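# Slide the pillow fully into its pillowcase on the table

## Task

Get the pillow completely inside the pillowcase so the case's open end extends clearly beyond the pillow, with both resting on the table (slight overhang past the table edge is acceptable), then release them and move the grippers away.

## Robot and tools

Robot: two arms, left_arm and right_arm, each ending in a two-finger gripper. A camera stand sits on the floor behind them. The arm names do not match the sides of the camera images.

Frame: every position, velocity and target is in the scene frame. Its origin is at table-top height, midway between the nominal arm bases. +x points out over the table, +z points up, and left_arm is on the +y side. Calibrated bases: left_arm at (-0.029, +0.248, 0) m, quat_wxyz (+1.000, 0, 0, -0.017); right_arm at (+0.028, -0.322, 0) m, quat_wxyz (+1.000, 0, 0, -0.028). On each gripper the fingers point along its own +z and open and close along its own y. end_effector_position is the point between the finger pads, under 1 cm behind the tips. Printed positions and orientations can be wrong by a few centimetres, more so at long reach.

Tool execute_actions. Argument actions: a list of actions, run in order. Each action is a table of 1 to 15 rows; each row is one control step of 1/30 s, and if fewer than 15 rows are given the last row is repeated up to step 15 (so one action lasts 0.5 s). Every row holds 14 numbers, all in [-1, 1], covering both arms even if one stays still: dx, dy, dz, rx, ry, rz, opening for left_arm, then the same seven for right_arm. dx, dy, dz, rx, ry, rz are an offset, not a pose: they are measured along the scene-frame axes from that arm's Hand target as it stood when the action began, and every row of the action refers to that same starting target, not to the previous row. Since each new action starts from the current Hand target, sending the same offset twice moves the arm twice. Scale: 1.0 equals 0.6 m for dx, dy, dz and 180 degrees for the rotation; rx, ry, rz form a single rotation vector, turned about the Hand target's position. A translation longer than 1.0 may be shortened along its direction. opening is absolute, not an offset: +1 fully open (about 87 mm between pads), +0.5 about 59 to 75 mm, 0 about 31 to 49 mm, -0.5 about 8 to 21 mm, -1 closed. A 0 in the opening slot is a real command, so to keep a gripper unchanged resend its current value (shown under Tool commands, or else the last one sent). Argument cameras: list of camera names, ["all"] for all, [] for none; if omitted or null you get all images only when actions is empty. An unknown name invalidates the call. Cameras: cam_head_left, cam_head_right, cam_high, cam_low (504x504), cam_left_wrist, cam_right_wrist (672x504).

Tool zoom_image: camera (one of the six names) and region [x0, y0, x1, y1] in pixels from the top-left, at most 504 wide and 504 high; only a camera in the most recent images can be zoomed.

Tool finished_scene: argument scene (the current scene's number). It ends the scene for good; call it only once the pillow is inside and stays there without the robot.

Results: per-gripper end_effector_position (m) and end_effector_quat_wxyz; Hand target, your last commanded pose after clipping, from which the next offsets count; Tool commands; grip_measured, on the same scale as opening (Joint positions show the gripper from 0 closed to 1 open); Joint velocities (may be marked within noise, or omitted if all are); joint torques in Joint positions order without the gripper, with offsets, noise and friction, positive toward larger joint angles, entries 1 to 3 wrapping at ±28 N m; motor temperatures. An empty actions list shows the fields normally omitted and the scene number.

Motion behaviour: each step the commanded orientation is clipped to within 40 degrees of the measured one, then damped inverse kinematics moves the joints, favouring position. Grippers often stop short or sag and tilt, especially at long reach; waiting does not fix this, but the next action (even all zeros) re-requests the target, and you can add the remaining distance as an offset. Tiny moves may not happen or may go sideways. Check position and tilt after each move and correct. With the wrist near the waist axis a small move can swing the whole arm. To stop pushing on something, set the target back behind the gripper. Joint ranges (rad): waist -2.618 to 3.054, shoulder 0.000 to 3.142, elbow 0.000 to 3.142 (straight at 2.901), wrist pitch -1.571 to 1.571, wrist yaw -1.571 to 1.571, wrist roll -2.094 to 2.094.

Gripping: note grip_measured at first contact and command about 0.04 below it (up to 0.11 near the range ends) for full force; less for a lighter hold. Thin items under about 1 mm get less force. Pads push about 20 N each; fast closes can push harder.

Avoid: anything leaving the table, dropping things or releasing them while moving, hitting or shoving hard, especially fixed or heavy objects. Keep the two grippers, their housings and wrist cameras apart; the clearance check does not protect them, and closing one gripper on the other's fingers counts as a collision between arms. Arm stops cost. Motors heat when holding loads, stretched out or pushing on unreachable poses; MOTOR HOT at 75 °C, at 90 °C the arm folds and idles, at 100 °C it collapses. The robot keeps the last command while you think. Finish with both grippers open and withdrawn.

Each tool is called by a JSON object that holds its "name" and its "arguments", one argument or row to a line.

## Session

{"name": "execute_actions", "arguments": {
  "actions": []
}}

Scene clock: 0.00 s.
left_arm: end_effector_position=(+0.2239, +0.1519, +0.2043) grip_measured=+1.000 end_effector_quat_wxyz=(+0.283, +0.206, +0.923, -0.162) | right_arm: end_effector_position=(+0.3241, -0.3455, +0.2446) grip_measured=+1.000 end_effector_quat_wxyz=(+0.240, -0.012, +0.971, +0.002)
Joint positions: left_arm=[-0.136 1.198 1.237 -1.026 0.338 0.167 1] | right_arm=[-0.042 1.459 1.666 -1.294 -0.054 -0.108 1]
Joint velocities: within noise
Joint torques (N m): no reading
Motor temperatures (°C): left_arm=[25 30 30 28 23 23 24] | right_arm=[24 26 33 30 24 24 27]
Heat: left arm: 30 °C; right arm: 33 °C.
Hand target: left_arm +0.2259, +0.1514, +0.2092; +0.292, +0.207, +0.920, -0.161 | right_arm +0.3246, -0.3456, +0.2482; +0.247, -0.012, +0.969, +0.001
Tool commands: left_gripper/opening=+1.0 right_gripper/opening=+1.0

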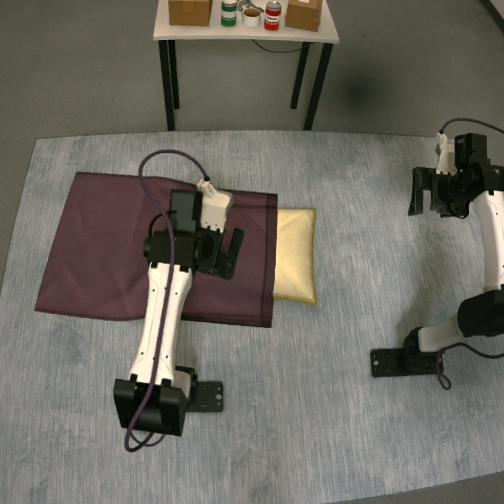

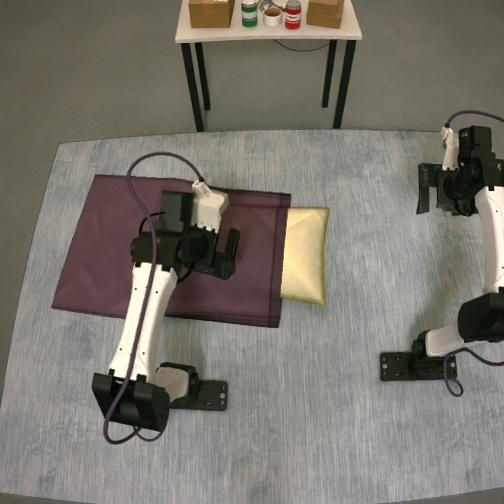

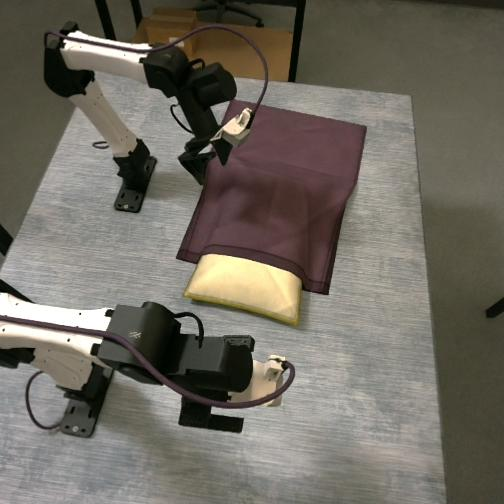

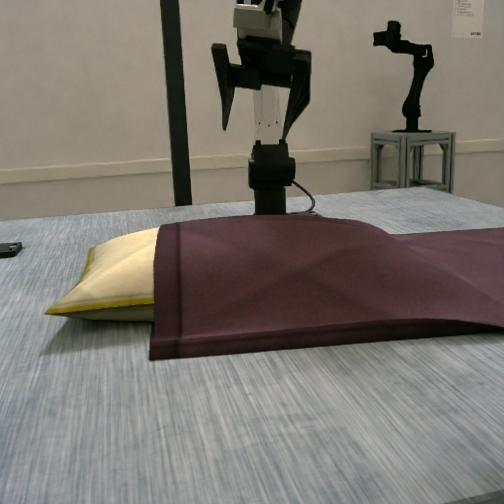

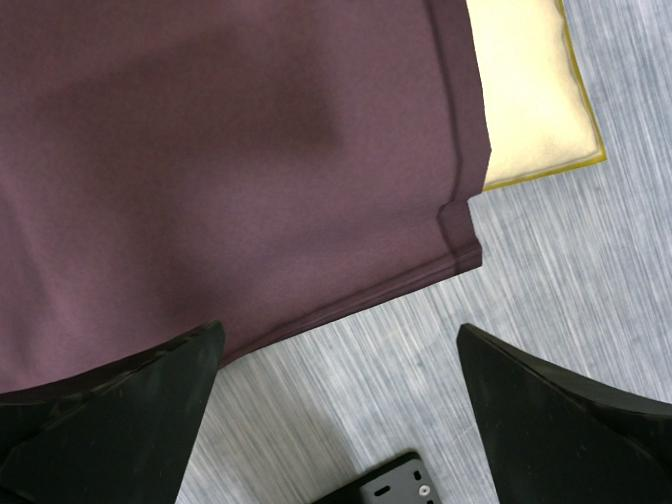

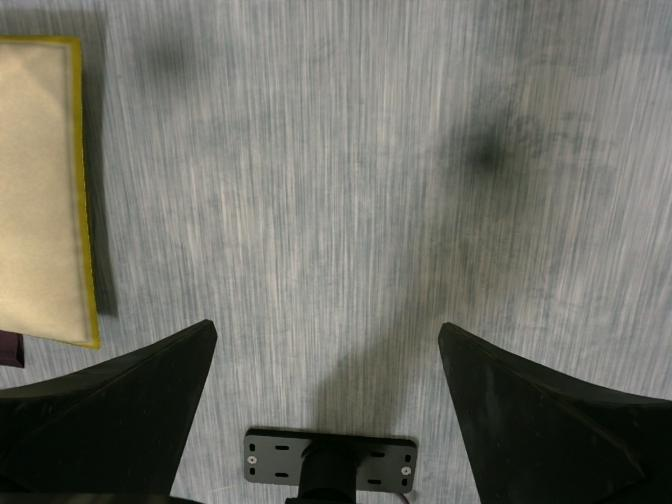

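{"name": "zoom_image", "arguments": {
  "camera": "cam_head_right",
  "region": [40, 140, 360, 360]
}}

{"name": "zoom_image", "arguments": {
  "camera": "cam_high",
  "region": [150, 80, 400, 340]
}}

{"name": "zoom_image", "arguments": {
  "camera": "cam_low",
  "region": [20, 180, 504, 400]
}}

Scaled by 1.575 from the camera's image (finer frame: 720x720).

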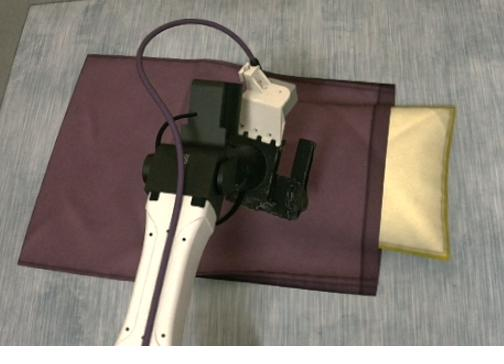

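Scaled by 1.938 from the camera's image (finer frame: 720x720).

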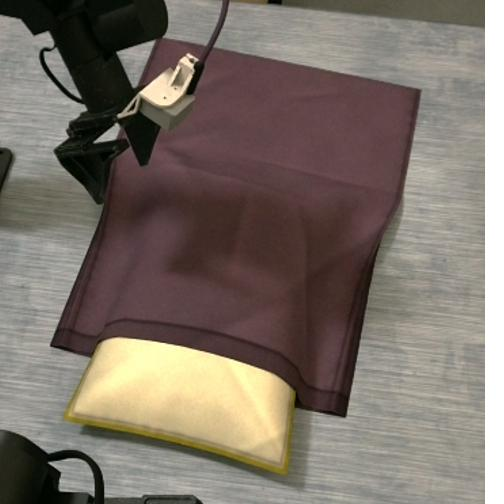

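Scaled by 1.041 from the camera's image (finer frame: 720x720).

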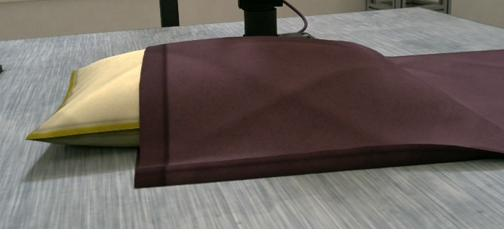

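{"name": "execute_actions", "arguments": {
  "actions": [
    [[-0.025,-0.03,-0.036,0.038,0.023,-0.037,1,-0.008,0.035,-0.043,0.037,-0.035,0.094,1]],
    [[-0.025,-0.03,-0.036,0.038,0.023,-0.037,1,-0.008,0.035,-0.043,0.037,-0.035,0.094,1]],
    [[-0.025,-0.03,-0.036,0.038,0.023,-0.037,1,-0.008,0.035,-0.043,0.037,-0.035,0.094,1]],
    [[-0.025,-0.03,-0.036,0.038,0.023,-0.037,1,-0.008,0.035,-0.043,0.037,-0.035,0.094,1]],
    [[-0.025,-0.03,-0.036,0.038,0.023,-0.037,1,-0.008,0.035,-0.043,0.037,-0.035,0.094,1]]
  ],
  "cameras": ["all"]
}}

Scene clock: 192.97 s.
left_arm: end_effector_position=(+0.1455, +0.0637, +0.0964) grip_measured=+1.000 end_effector_quat_wxyz=(-0.011, +0.499, +0.867, -0.001) | right_arm: end_effector_position=(+0.2957, -0.2420, +0.1157) grip_measured=+1.000 end_effector_quat_wxyz=(-0.399, +0.574, -0.594, -0.399)
Joint positions: left_arm=[-0.805 1.68 1.317 -1.228 0.009 0.205 1] | right_arm=[-0.197 1.788 1.185 -1.506 -1.134 -2.138 1]
Joint torques (N m): left_arm=[0.36 -7.42 8.58 0.21 -0.04 -0.02] | right_arm=[0.65 -6 6.08 -0.8 -0.67 -0.35]
Motor temperatures (°C): left_arm=[25 30 40 32 22 23 24] | right_arm=[24 28 37 32 24 23 27]
Heat: left arm: 40 °C; right arm: 37 °C.
Hand target: left_arm +0.1509, +0.0614, +0.1012; -0.003, +0.500, +0.866, +0.002 | right_arm +0.3006, -0.2405, +0.1193; -0.404, +0.579, -0.579, -0.409
Off the commanded pose: left_arm 0.007 m, 1 deg | right_arm 0.006 m, 2 deg.

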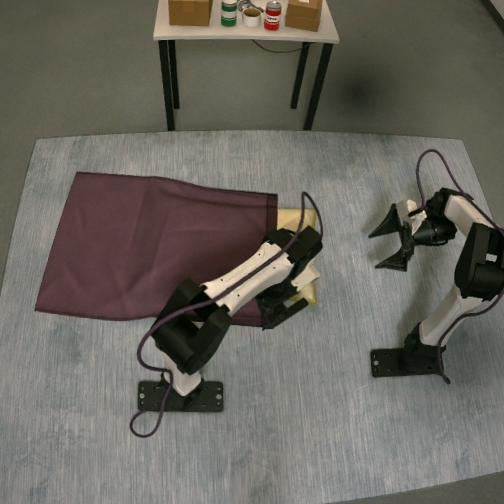

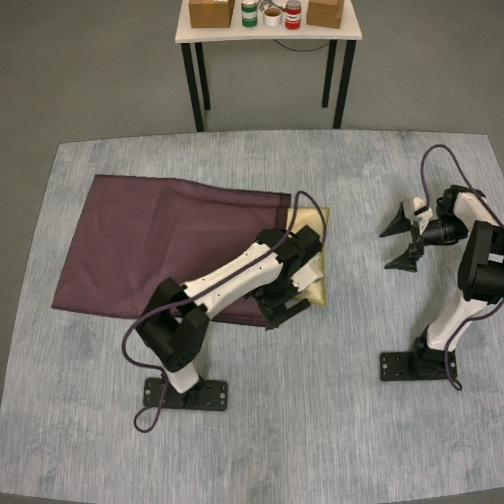

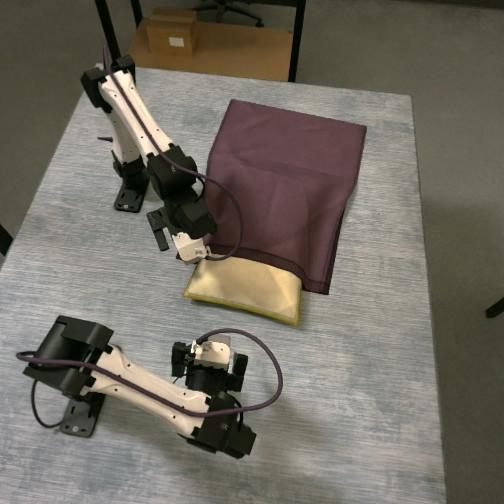

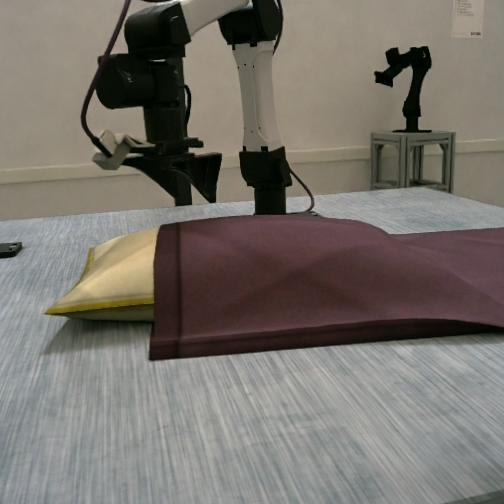

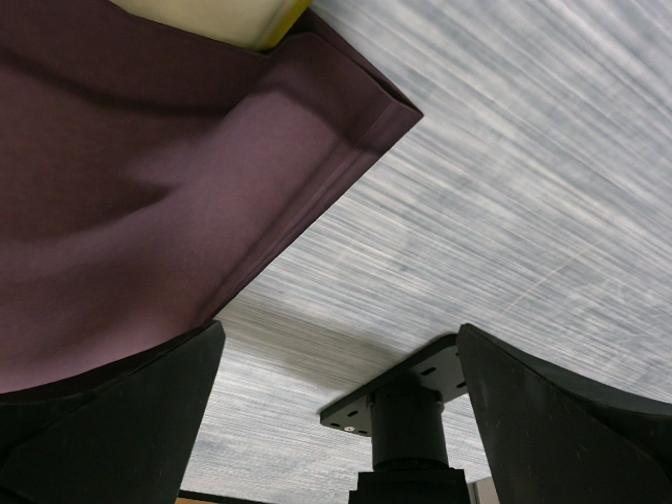

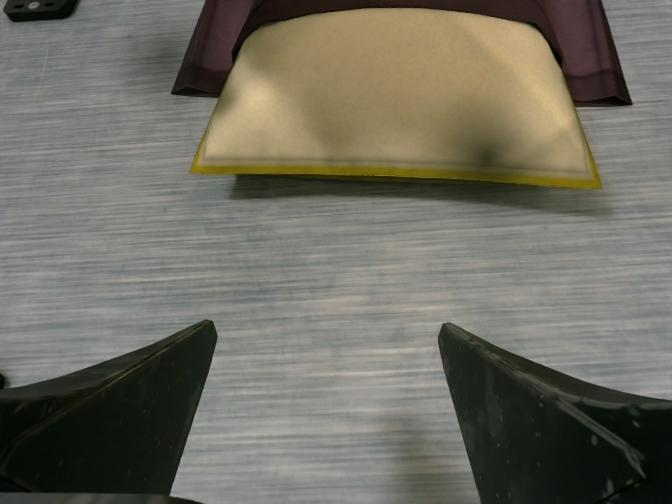

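{"name": "execute_actions", "arguments": {
  "actions": [
    [[-0.021,-0.03,-0.042,0,0,0,1,0,0,0,0,0,0,1]],
    [[-0.021,-0.03,-0.042,0,0,0,1,0,0,0,0,0,0,1]]
  ],
  "cameras": ["cam_left_wrist","cam_high"]
}}

Scene clock: 228.50 s.
left_arm: end_effector_position=(+0.1247, +0.0263, +0.0546) grip_measured=+1.000 end_effector_quat_wxyz=(-0.004, +0.503, +0.864, -0.001) | right_arm: end_effector_position=(+0.2959, -0.2419, +0.1165) grip_measured=+1.000 end_effector_quat_wxyz=(-0.398, +0.574, -0.592, -0.403)
Joint positions: left_arm=[-0.939 1.761 1.245 -1.061 0.005 0.081 1] | right_arm=[-0.197 1.801 1.197 -1.528 -1.134 -2.155 1]
Joint torques (N m): left_arm=[0.1 -7.76 5.7 0.52 0.03 -0.18] | right_arm=[0.91 -6.02 6.05 -0.86 -0.58 -0.32]
Heat: left arm: 41 °C; right arm: 37 °C.
Hand target: left_arm +0.1257, +0.0254, +0.0508; -0.003, +0.500, +0.866, +0.002 | right_arm +0.3006, -0.2405, +0.1192; -0.404, +0.579, -0.579, -0.409
Off the commanded pose: left_arm 0.004 m, 0 deg | right_arm 0.006 m, 2 deg.
joint sent to its limit (right arm) — joint 6 (wrist roll), lower limit. The joint targets still meet the commanded pose.
Images, in order (width x height): cam_high 504x504, cam_left_wrist 672x504.

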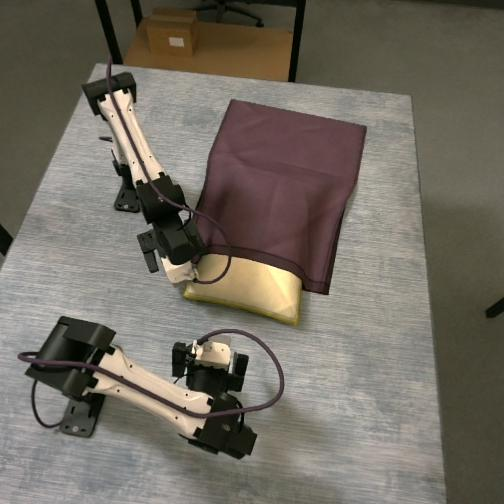

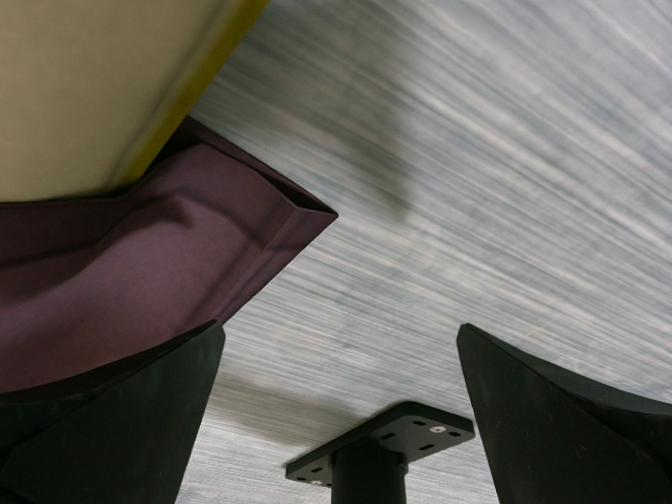

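{"name": "execute_actions", "arguments": {
  "actions": [
    [[0.033,0.004,-0.01,0,0,0,0.3,0,0,0,0,0,0,1]],
    [[0.033,0.004,-0.032,0,0,0,0.3,0,0,0,0,0,0,1]]
  ],
  "cameras": ["cam_left_wrist","cam_low"]
}}

Scene clock: 252.87 s.
left_arm: end_effector_position=(+0.1577, +0.0364, +0.0253) grip_measured=+0.300 end_effector_quat_wxyz=(-0.015, +0.498, +0.867, +0.004) | right_arm: end_effector_position=(+0.2959, -0.2419, +0.1165) grip_measured=+1.000 end_effector_quat_wxyz=(-0.398, +0.574, -0.592, -0.403)
Joint positions: left_arm=[-0.836 1.862 1.245 -0.984 0.003 0.171 0.65] | right_arm=[-0.197 1.801 1.197 -1.528 -1.134 -2.155 1]
Joint torques (N m): left_arm=[0.43 -8.24 7.79 0.42 0.02 0.03] | right_arm=[0.9 -6.04 6.05 -0.86 -0.57 -0.33]
Motor temperatures (°C): left_arm=[25 35 40 30 22 23 24] | right_arm=[24 29 37 30 24 23 27]
Heat: left arm: 40 °C; right arm: 37 °C.
Hand target: left_arm +0.1652, +0.0302, +0.0256; -0.003, +0.500, +0.866, +0.002 | right_arm +0.3006, -0.2405, +0.1192; -0.404, +0.579, -0.579, -0.409
Off the commanded pose: left_arm 0.010 m, 1 deg | right_arm 0.006 m, 2 deg.
joint sent to its limit (right arm) — joint 6 (wrist roll), lower limit. The joint targets still meet the commanded pose.
Images, in order (width x height): cam_low 504x504, cam_left_wrist 672x504.

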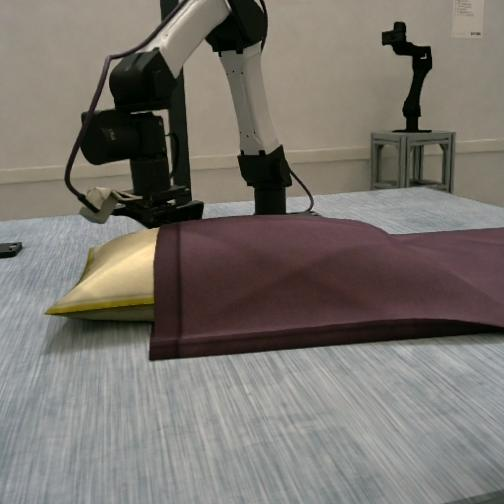

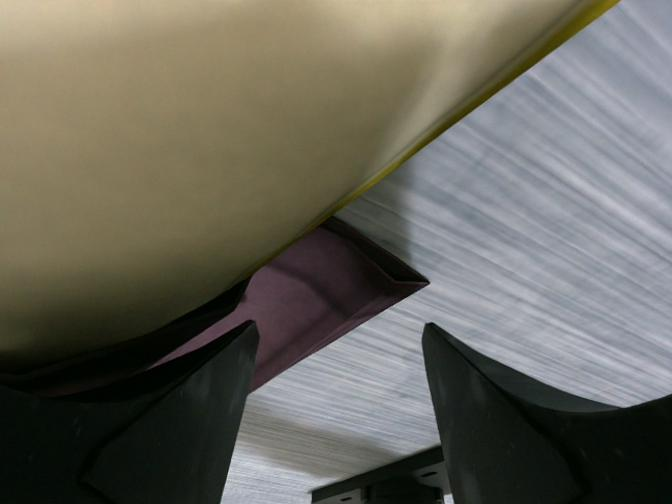

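{"name": "execute_actions", "arguments": {
  "actions": [
    [[0,0,-0.013,0,0,0,0.3,0,0,0,0,0,0,1]],
    [[0,0,-0.012,0,0,0,0.3,0,0,0,0,0,0,1]]
  ],
  "cameras": ["cam_left_wrist"]
}}

Scene clock: 260.10 s.
left_arm: end_effector_position=(+0.1649, +0.0280, +0.0179) grip_measured=+0.300 end_effector_quat_wxyz=(+0.000, +0.498, +0.867, -0.002) | right_arm: end_effector_position=(+0.2959, -0.2419, +0.1165) grip_measured=+1.000 end_effector_quat_wxyz=(-0.398, +0.574, -0.592, -0.403)
Joint positions: left_arm=[-0.836 1.881 1.245 -0.932 0.003 0.172 0.65] | right_arm=[-0.197 1.801 1.197 -1.528 -1.134 -2.155 1]
Joint torques (N m): left_arm=[0.38 -8.01 4.82 0.57 0.03 0.04] | right_arm=[0.91 -6.04 6.05 -0.86 -0.58 -0.33]
Heat: left arm: 41 °C; right arm: 37 °C.
Hand target: left_arm +0.1652, +0.0302, +0.0105; -0.003, +0.500, +0.866, +0.002 | right_arm +0.3006, -0.2405, +0.1192; -0.404, +0.579, -0.579, -0.409
Off the commanded pose: left_arm 0.008 m, 1 deg | right_arm 0.006 m, 2 deg.
joint sent to its limit (right arm) — joint 6 (wrist roll), lower limit. The joint targets still meet the commanded pose.

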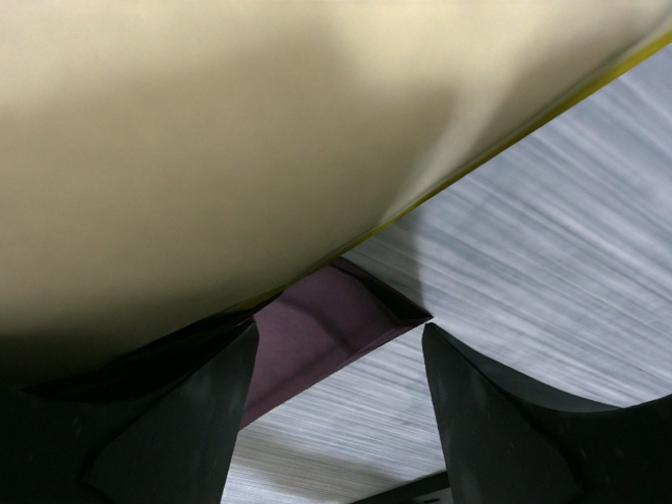

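{"name": "execute_actions", "arguments": {
  "actions": [
    [[0.0,0.012,-0.012,0,0,0,0.3,0,0,0,0,0,0,1]],
    [[0,0,0,0,0,0,-0.3,0,0,0,0,0,0,1]],
    [[0,0,0,0,0,0,-1,0,0,0,0,0,0,1]]
  ],
  "cameras": ["cam_left_wrist"]
}}

Scene clock: 269.07 s.
left_arm: end_effector_position=(+0.1685, +0.0377, +0.0119) grip_measured=-0.939 end_effector_quat_wxyz=(+0.000, +0.501, +0.866, +0.010) | right_arm: end_effector_position=(+0.2959, -0.2419, +0.1165) grip_measured=+1.000 end_effector_quat_wxyz=(-0.398, +0.574, -0.592, -0.403)
Joint positions: left_arm=[-0.822 1.881 1.216 -0.912 -0.02 0.192 0.031] | right_arm=[-0.197 1.801 1.197 -1.528 -1.134 -2.155 1]
Joint torques (N m): left_arm=[0.39 -8.76 3.71 0.67 0.2 -0.06] | right_arm=[0.91 -6.02 6.04 -0.86 -0.58 -0.32]
Heat: left arm: 40 °C; right arm: 37 °C.
Hand target: left_arm +0.1653, +0.0374, +0.0033; -0.003, +0.500, +0.866, +0.002 | right_arm +0.3006, -0.2405, +0.1192; -0.404, +0.579, -0.579, -0.409
Off the commanded pose: left_arm 0.009 m, 1 deg | right_arm 0.006 m, 2 deg.
joint sent to its limit (right arm) — joint 6 (wrist roll), lower limit. The joint targets still meet the commanded pose.

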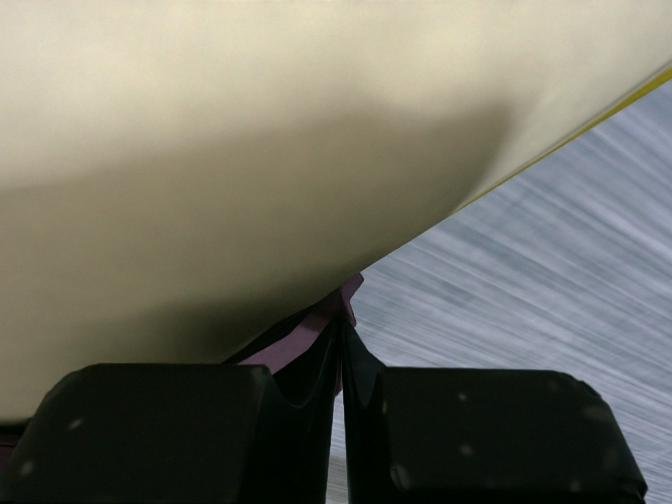

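{"name": "execute_actions", "arguments": {
  "actions": [
    [[0,0,0,0,0,0,-1,0.025,0.041,-0.058,0,0,0,0.6]],
    [[0,0,0,0,0,0,-1,0.025,0.041,-0.058,0,0,0,0.6]],
    [[0,0,0,0,0,0,-1,0.01,0.02,-0.025,0,0,0,0.6]]
  ],
  "cameras": ["cam_right_wrist","cam_high","cam_low","cam_head_right"]
}}

Scene clock: 299.93 s.
left_arm: end_effector_position=(+0.1685, +0.0377, +0.0119) grip_measured=-0.939 end_effector_quat_wxyz=(+0.000, +0.501, +0.866, +0.010) | right_arm: end_effector_position=(+0.3396, -0.1827, +0.0340) grip_measured=+0.600 end_effector_quat_wxyz=(-0.401, +0.583, -0.579, -0.405)
Joint positions: left_arm=[-0.822 1.881 1.216 -0.912 -0.02 0.192 0.031] | right_arm=[0.021 1.955 1.077 -0.805 -1.21 -1.689 0.8]
Joint torques (N m): left_arm=[0.36 -8.7 3.75 0.69 0.22 -0.04] | right_arm=[0.72 -9.21 3.07 0.11 -0.76 -0.11]
Heat: left arm: 38 °C; right arm: 37 °C.
Hand target: left_arm +0.1653, +0.0374, +0.0033; -0.003, +0.500, +0.866, +0.002 | right_arm +0.3366, -0.1793, +0.0347; -0.404, +0.579, -0.579, -0.409
Off the commanded pose: left_arm 0.009 m, 1 deg | right_arm 0.005 m, 1 deg.
Images, in order (width x height): cam_head_right 504x504, cam_high 504x504, cam_low 504x504, cam_right_wrist 672x504.

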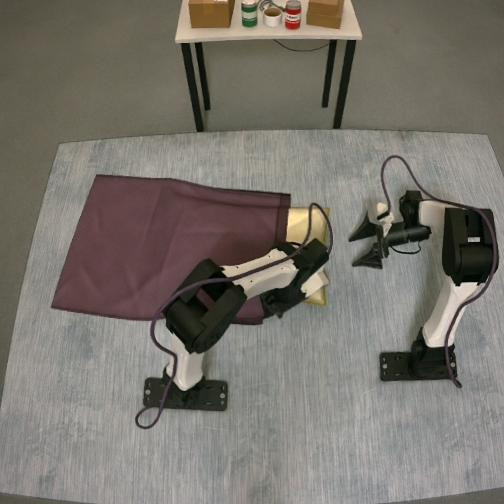

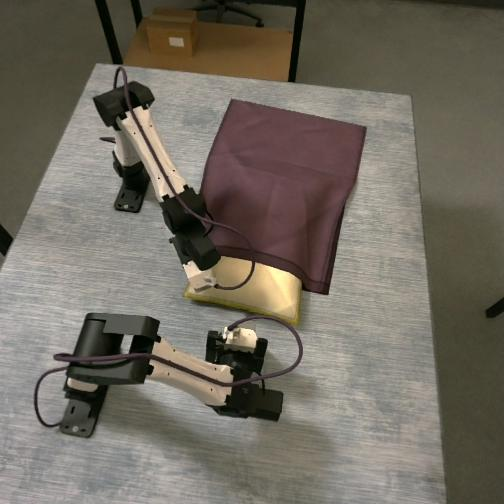

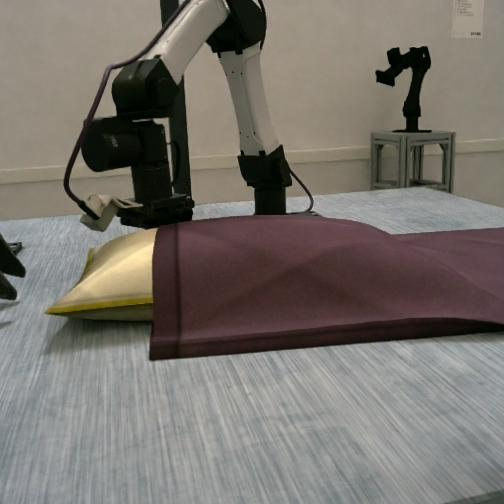

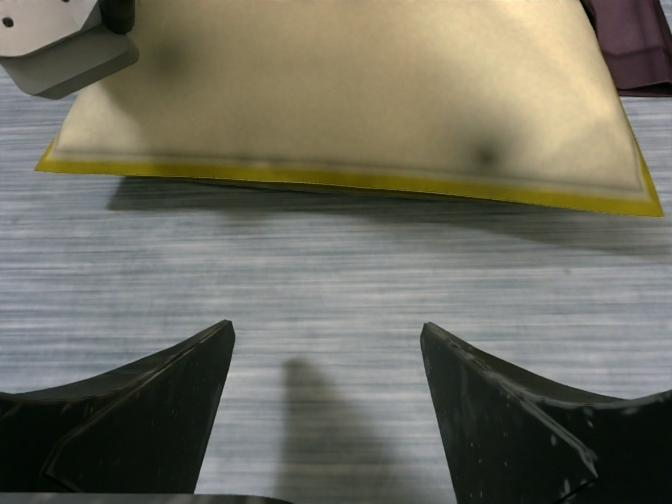

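{"name": "execute_actions", "arguments": {
  "actions": [
    [[0,0,0.004,0,-0.06,0,-1,0.01,0.03,-0.01,0,0,0,0.6]],
    [[0,0,0.004,0,-0.06,0,-1,0.01,0.03,-0.005,0,0,0,0.6]],
    [[0,0,0,0,0,0,-1,0,0.04,0,0,0,0,0.6]]
  ],
  "cameras": ["cam_right_wrist","cam_high","cam_low","cam_left_wrist"]
}}

Scene clock: 317.97 s.
left_arm: end_effector_position=(+0.1647, +0.0410, +0.0131) grip_measured=-0.939 end_effector_quat_wxyz=(+0.147, +0.497, +0.849, +0.104) | right_arm: end_effector_position=(+0.3484, -0.1188, +0.0205) grip_measured=+0.600 end_effector_quat_wxyz=(-0.398, +0.575, -0.578, -0.421)
Joint positions: left_arm=[-0.991 1.707 0.977 -0.674 -0.323 0.062 0.031] | right_arm=[0.211 1.955 0.968 -0.228 -1.212 -1.161 0.8]
Joint torques (N m): left_arm=[0.1 -8.16 3.92 1.21 -0.06 -0.2] | right_arm=[0.36 -12.11 3.23 0.91 -0.38 -0.11]
Heat: left arm: 37 °C; right arm: 36 °C.
Hand target: left_arm +0.1652, +0.0374, +0.0081; +0.159, +0.491, +0.851, +0.096 | right_arm +0.3486, -0.1193, +0.0258; -0.404, +0.579, -0.579, -0.409
Off the commanded pose: left_arm 0.006 m, 2 deg | right_arm 0.005 m, 2 deg.
Images, in order (width x height): cam_high 504x504, cam_low 504x504, cam_left_wrist 672x504, cam_right_wrist 672x504.

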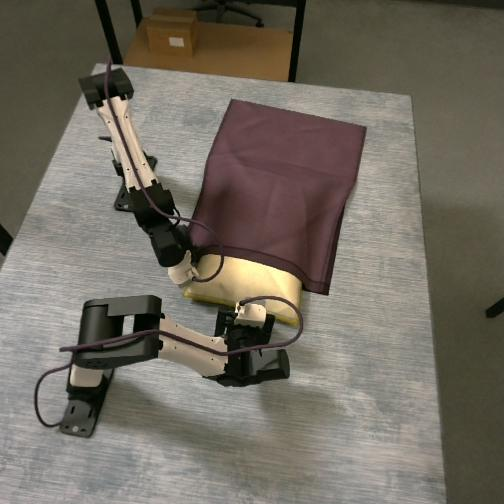

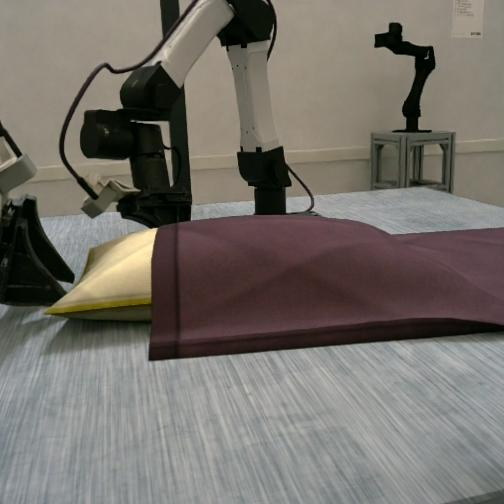

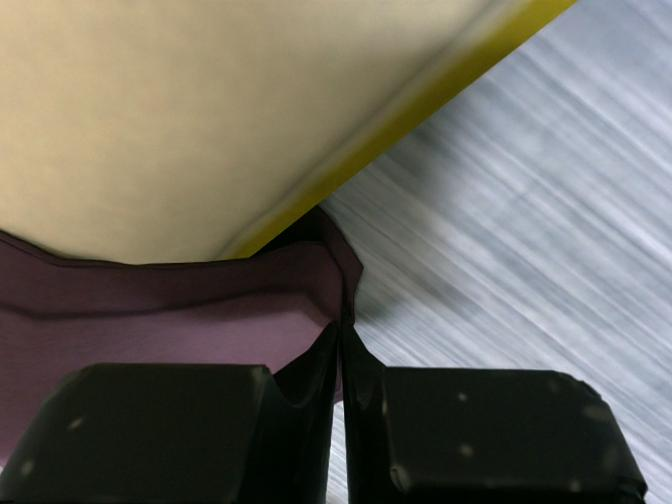

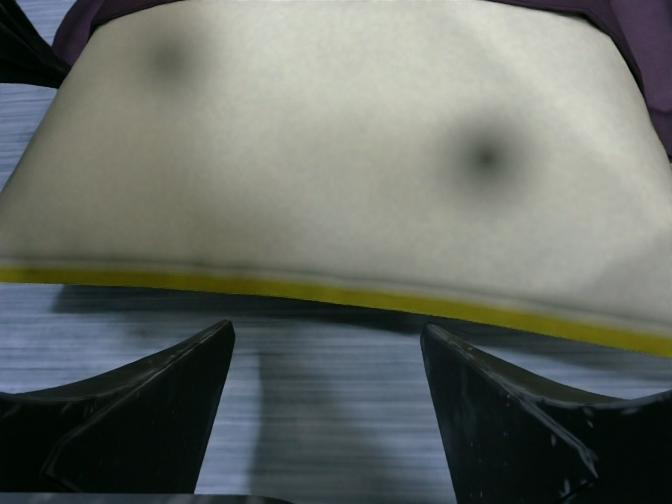

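{"name": "execute_actions", "arguments": {
  "actions": [
    [[0,0,0,0,0,0,-1,-0.003,0.02,0.012,0,0,0,0.6]],
    [[0,0,0,0,0,0,-1,-0.003,0.033,0,0,0,0,0.6]],
    [[0,0,0,0,0,0,-1,0,0.033,0,0,0,0,0.6]]
  ],
  "cameras": ["cam_right_wrist","cam_high","cam_low","cam_left_wrist"]
}}

Scene clock: 327.43 s.
left_arm: end_effector_position=(+0.1648, +0.0410, +0.0131) grip_measured=-0.939 end_effector_quat_wxyz=(+0.147, +0.497, +0.849, +0.104) | right_arm: end_effector_position=(+0.3451, -0.0693, +0.0294) grip_measured=+0.600 end_effector_quat_wxyz=(-0.397, +0.575, -0.580, -0.418)
Joint positions: left_arm=[-0.991 1.707 0.977 -0.674 -0.324 0.062 0.031] | right_arm=[0.359 1.922 0.911 0.106 -1.131 -0.826 0.8]
Joint torques (N m): left_arm=[0.05 -8.2 4.03 1.21 -0.06 -0.2] | right_arm=[0.9 -10.95 3.48 1.42 -0.27 -0.18]
Heat: left arm: 37 °C; right arm: 36 °C.
Hand target: left_arm +0.1652, +0.0375, +0.0081; +0.159, +0.491, +0.851, +0.096 | right_arm +0.3450, -0.0678, +0.0328; -0.404, +0.579, -0.579, -0.409
Off the commanded pose: left_arm 0.006 m, 2 deg | right_arm 0.004 m, 1 deg.
Images, in order (width x height): cam_high 504x504, cam_low 504x504, cam_left_wrist 672x504, cam_right_wrist 672x504.

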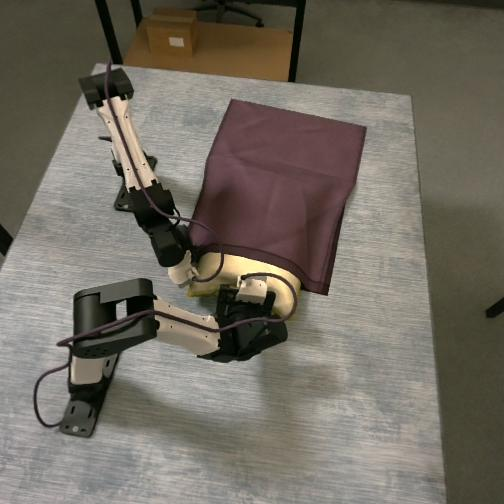

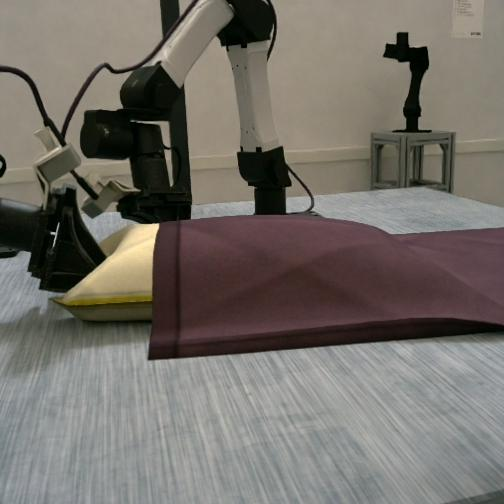

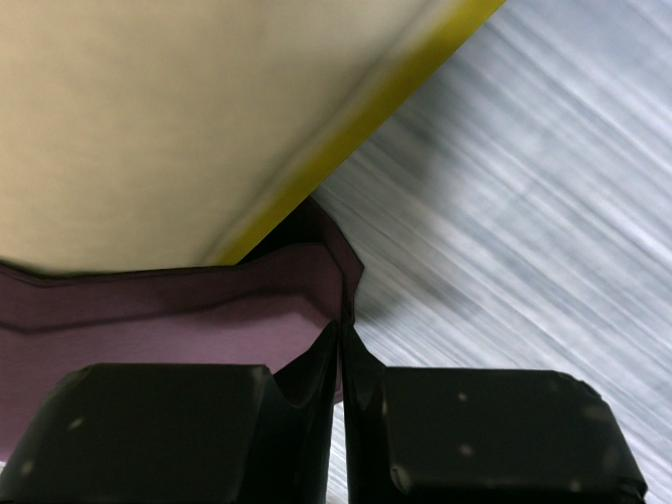

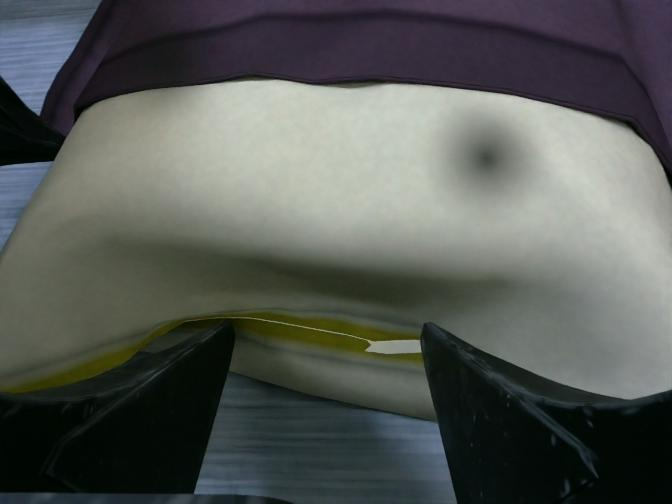

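{"name": "execute_actions", "arguments": {
  "actions": [
    [[0,0,0,0,0,0,-1,0,0.033,0,0,0,0,0.6]],
    [[0,0,0,0,0,0,-1,0,0.033,0,0,0,0,0.6]],
    [[0,0,0,0,0,0,-1,0,0.033,0,0,0,0,0.6]],
    [[0,0,0,0,0,0,-1,0,0.033,0,0,0,0,0.6]]
  ],
  "cameras": ["cam_right_wrist","cam_high","cam_low","cam_left_wrist"]
}}

Scene clock: 338.63 s.
left_arm: end_effector_position=(+0.1666, +0.0410, +0.0134) grip_measured=-0.939 end_effector_quat_wxyz=(+0.151, +0.496, +0.848, +0.107) | right_arm: end_effector_position=(+0.3375, +0.0034, +0.0315) grip_measured=+0.600 end_effector_quat_wxyz=(-0.395, +0.576, -0.582, -0.416)
Joint positions: left_arm=[-0.991 1.707 0.976 -0.667 -0.333 0.062 0.031] | right_arm=[0.562 1.977 0.943 0.373 -0.981 -0.543 0.8]
Joint torques (N m): left_arm=[0.01 -8.24 4.1 1.16 0.01 -0.17] | right_arm=[1.31 -7.71 6.75 1.73 -0.1 -0.17]
Heat: left arm: 37 °C; right arm: 36 °C.
Hand target: left_arm +0.1653, +0.0373, +0.0082; +0.159, +0.491, +0.851, +0.096 | right_arm +0.3451, +0.0114, +0.0329; -0.404, +0.579, -0.579, -0.409
Off the commanded pose: left_arm 0.007 m, 2 deg | right_arm 0.011 m, 1 deg.
Images, in order (width x height): cam_high 504x504, cam_low 504x504, cam_left_wrist 672x504, cam_right_wrist 672x504.

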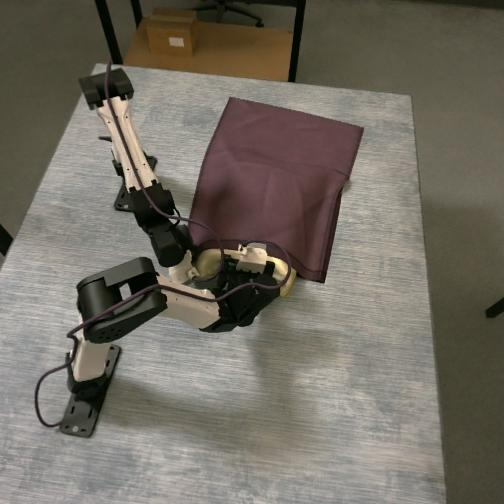

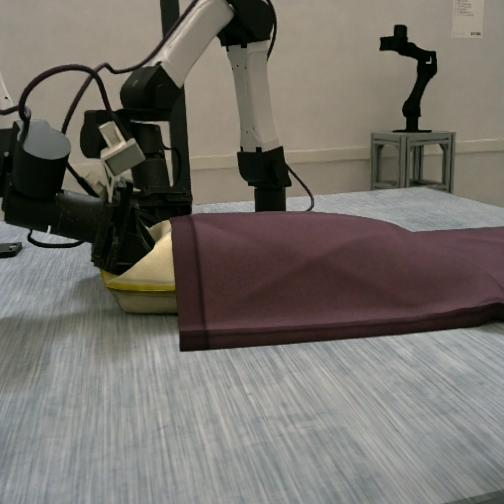

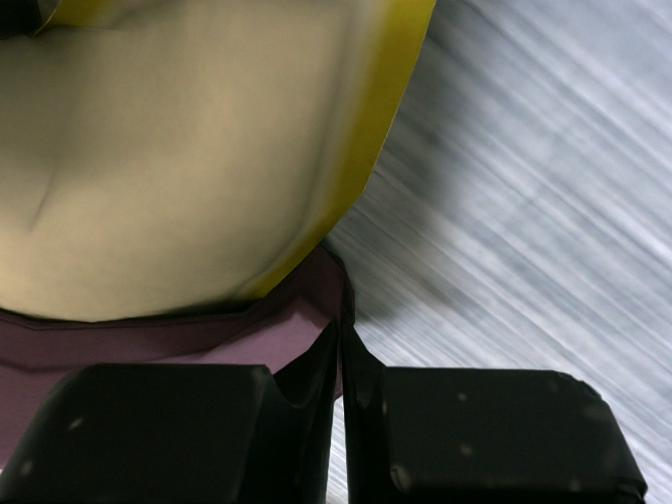

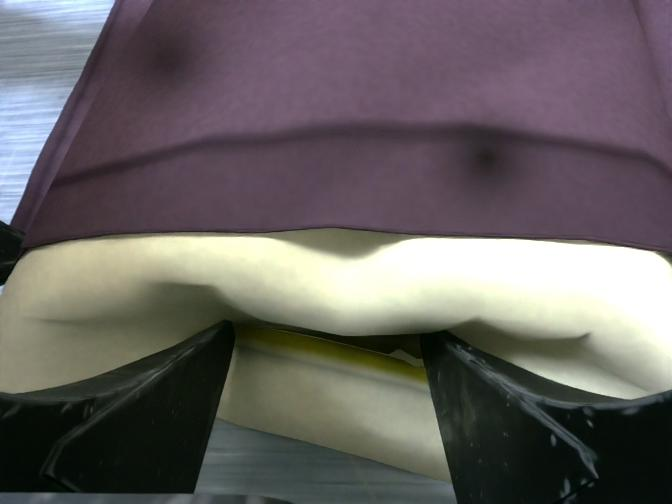

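{"name": "execute_actions", "arguments": {
  "actions": [
    [[0,0,0,0,0,0,-1,0,0.033,0,0,0,0,0.6]],
    [[0,0,0,0,0,0,-1,0,0.033,0,0,0,0,0.6]],
    [[0,0,0,0,0,0,-1,0,0.033,0,0,0,0,0.6]]
  ],
  "cameras": ["cam_right_wrist","cam_high","cam_low","cam_left_wrist","cam_head_right"]
}}

Scene clock: 349.13 s.
left_arm: end_effector_position=(+0.1673, +0.0415, +0.0133) grip_measured=-0.939 end_effector_quat_wxyz=(+0.153, +0.496, +0.848, +0.109) | right_arm: end_effector_position=(+0.3385, +0.0617, +0.0319) grip_measured=+0.600 end_effector_quat_wxyz=(-0.394, +0.578, -0.581, -0.416)
Joint positions: left_arm=[-0.991 1.707 0.974 -0.665 -0.338 0.062 0.031] | right_arm=[0.691 2.073 1.073 0.433 -0.877 -0.426 0.8]
Joint torques (N m): left_arm=[0.12 -8.27 4.22 1.13 0.06 -0.18] | right_arm=[1.36 -8.57 7.06 1.83 0 -0.18]
Heat: left arm: 37 °C; right arm: 37 °C.
Hand target: left_arm +0.1652, +0.0375, +0.0081; +0.159, +0.491, +0.851, +0.096 | right_arm +0.3449, +0.0709, +0.0329; -0.404, +0.579, -0.579, -0.409
Off the commanded pose: left_arm 0.007 m, 2 deg | right_arm 0.011 m, 1 deg.
Images, in order (width x height): cam_head_right 504x504, cam_high 504x504, cam_low 504x504, cam_left_wrist 672x504, cam_right_wrist 672x504.

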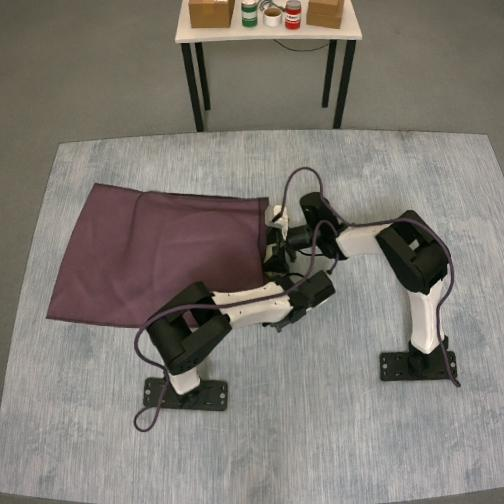

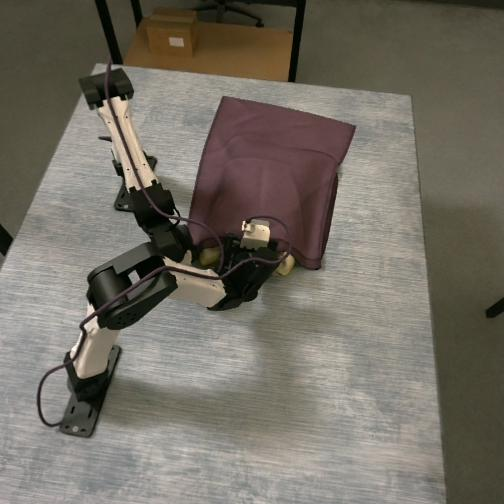

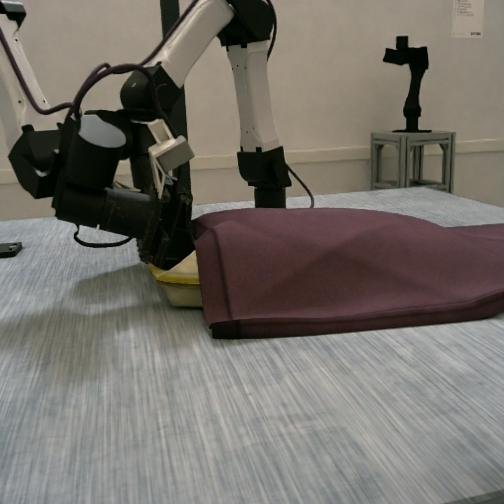

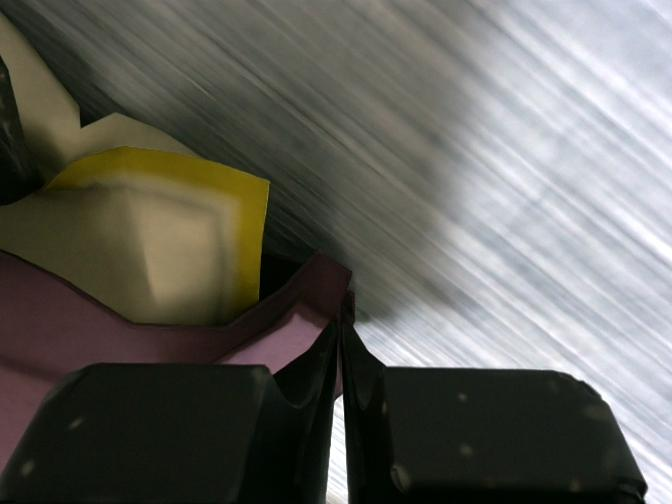

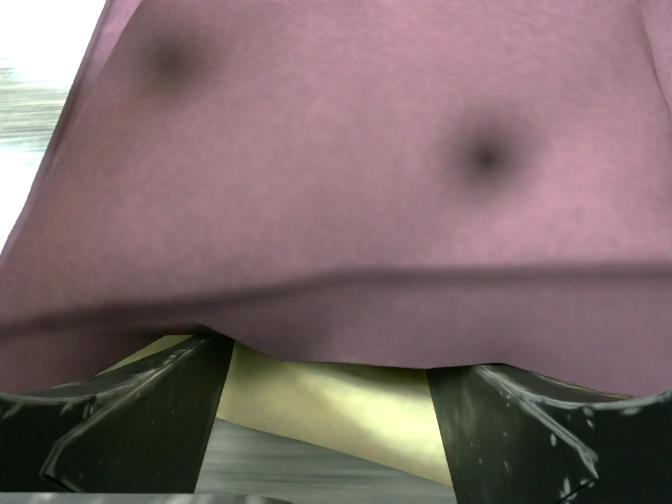

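{"name": "execute_actions", "arguments": {
  "actions": [
    [[0,0,0,0,0,0,-1,0,-0.08,0,0,0,0,0.6]],
    [[0,0,0,0,0,0,-1,0,-0.1,0,0,0,0,0.6]],
    [[0,0,0,0,0,0,-1,0.06,-0.05,0.01,0,0,0,0.3]],
    [[0,0,0,0,0,0,-1,0.06,-0.02,0,0,0,0,0.3]]
  ],
  "cameras": ["cam_right_wrist","cam_high","cam_low","cam_left_wrist","cam_head_right"]
}}

Scene clock: 370.40 s.
left_arm: end_effector_position=(+0.1673, +0.0415, +0.0133) grip_measured=-0.939 end_effector_quat_wxyz=(+0.153, +0.496, +0.848, +0.109) | right_arm: end_effector_position=(+0.4127, -0.0822, +0.0363) grip_measured=+0.300 end_effector_quat_wxyz=(-0.402, +0.575, -0.587, -0.404)
Joint positions: left_arm=[-0.991 1.707 0.974 -0.665 -0.338 0.062 0.031] | right_arm=[0.285 2.08 1.23 -0.16 -1.144 -0.954 0.65]
Joint torques (N m): left_arm=[0.12 -8.18 4.19 1.11 0.08 -0.17] | right_arm=[0.24 -9.16 7.06 0.98 -0.69 -0.37]
Heat: left arm: 37 °C; right arm: 37 °C.
Hand target: left_arm +0.1652, +0.0375, +0.0081; +0.159, +0.491, +0.851, +0.096 | right_arm +0.4170, -0.0792, +0.0389; -0.404, +0.579, -0.579, -0.409
Off the commanded pose: left_arm 0.007 m, 2 deg | right_arm 0.006 m, 1 deg.
Images, in order (width x height): cam_head_right 504x504, cam_high 504x504, cam_low 504x504, cam_left_wrist 672x504, cam_right_wrist 672x504.

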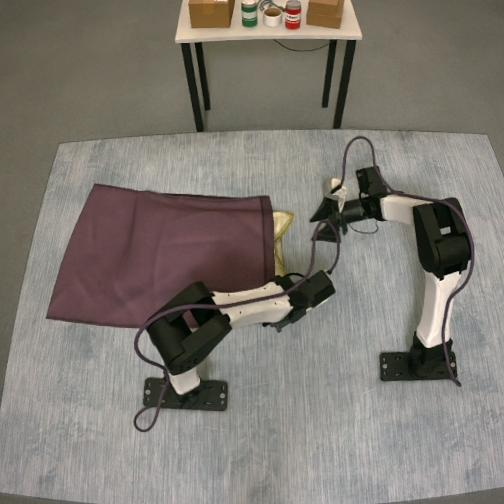

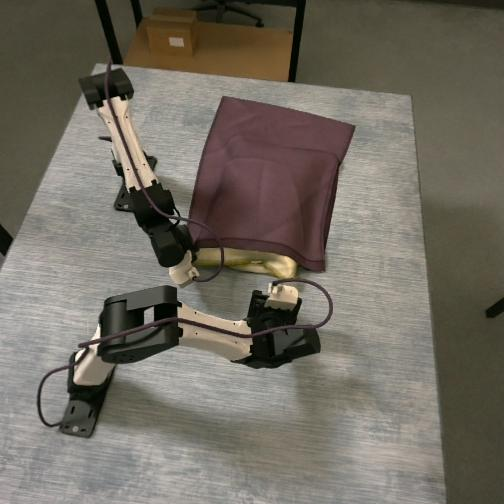

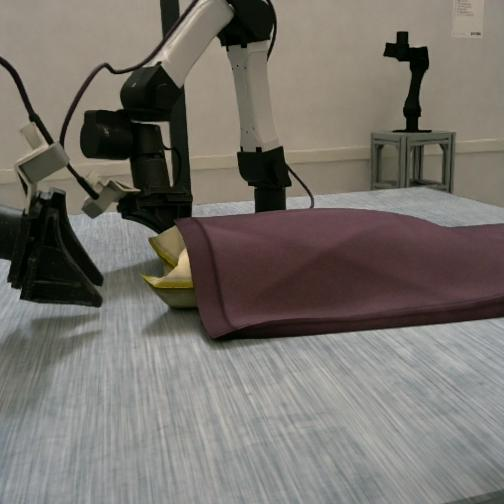

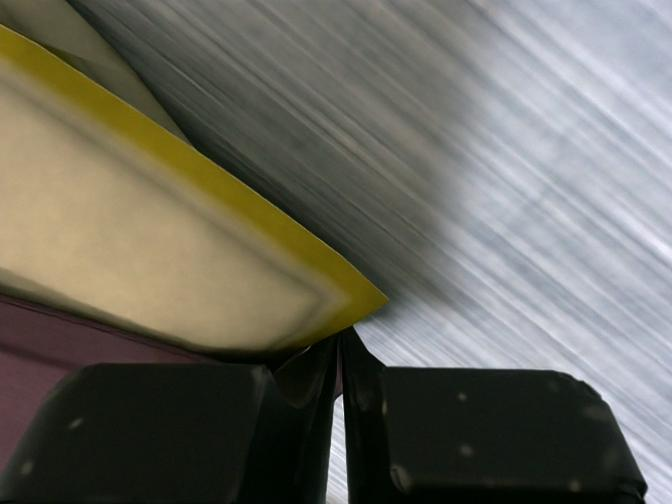

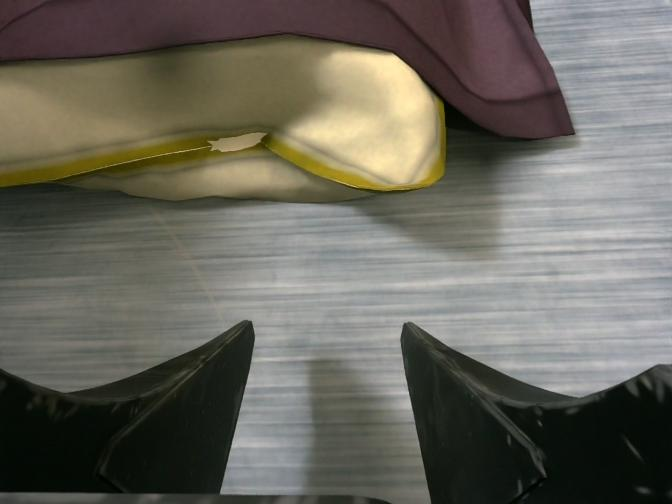

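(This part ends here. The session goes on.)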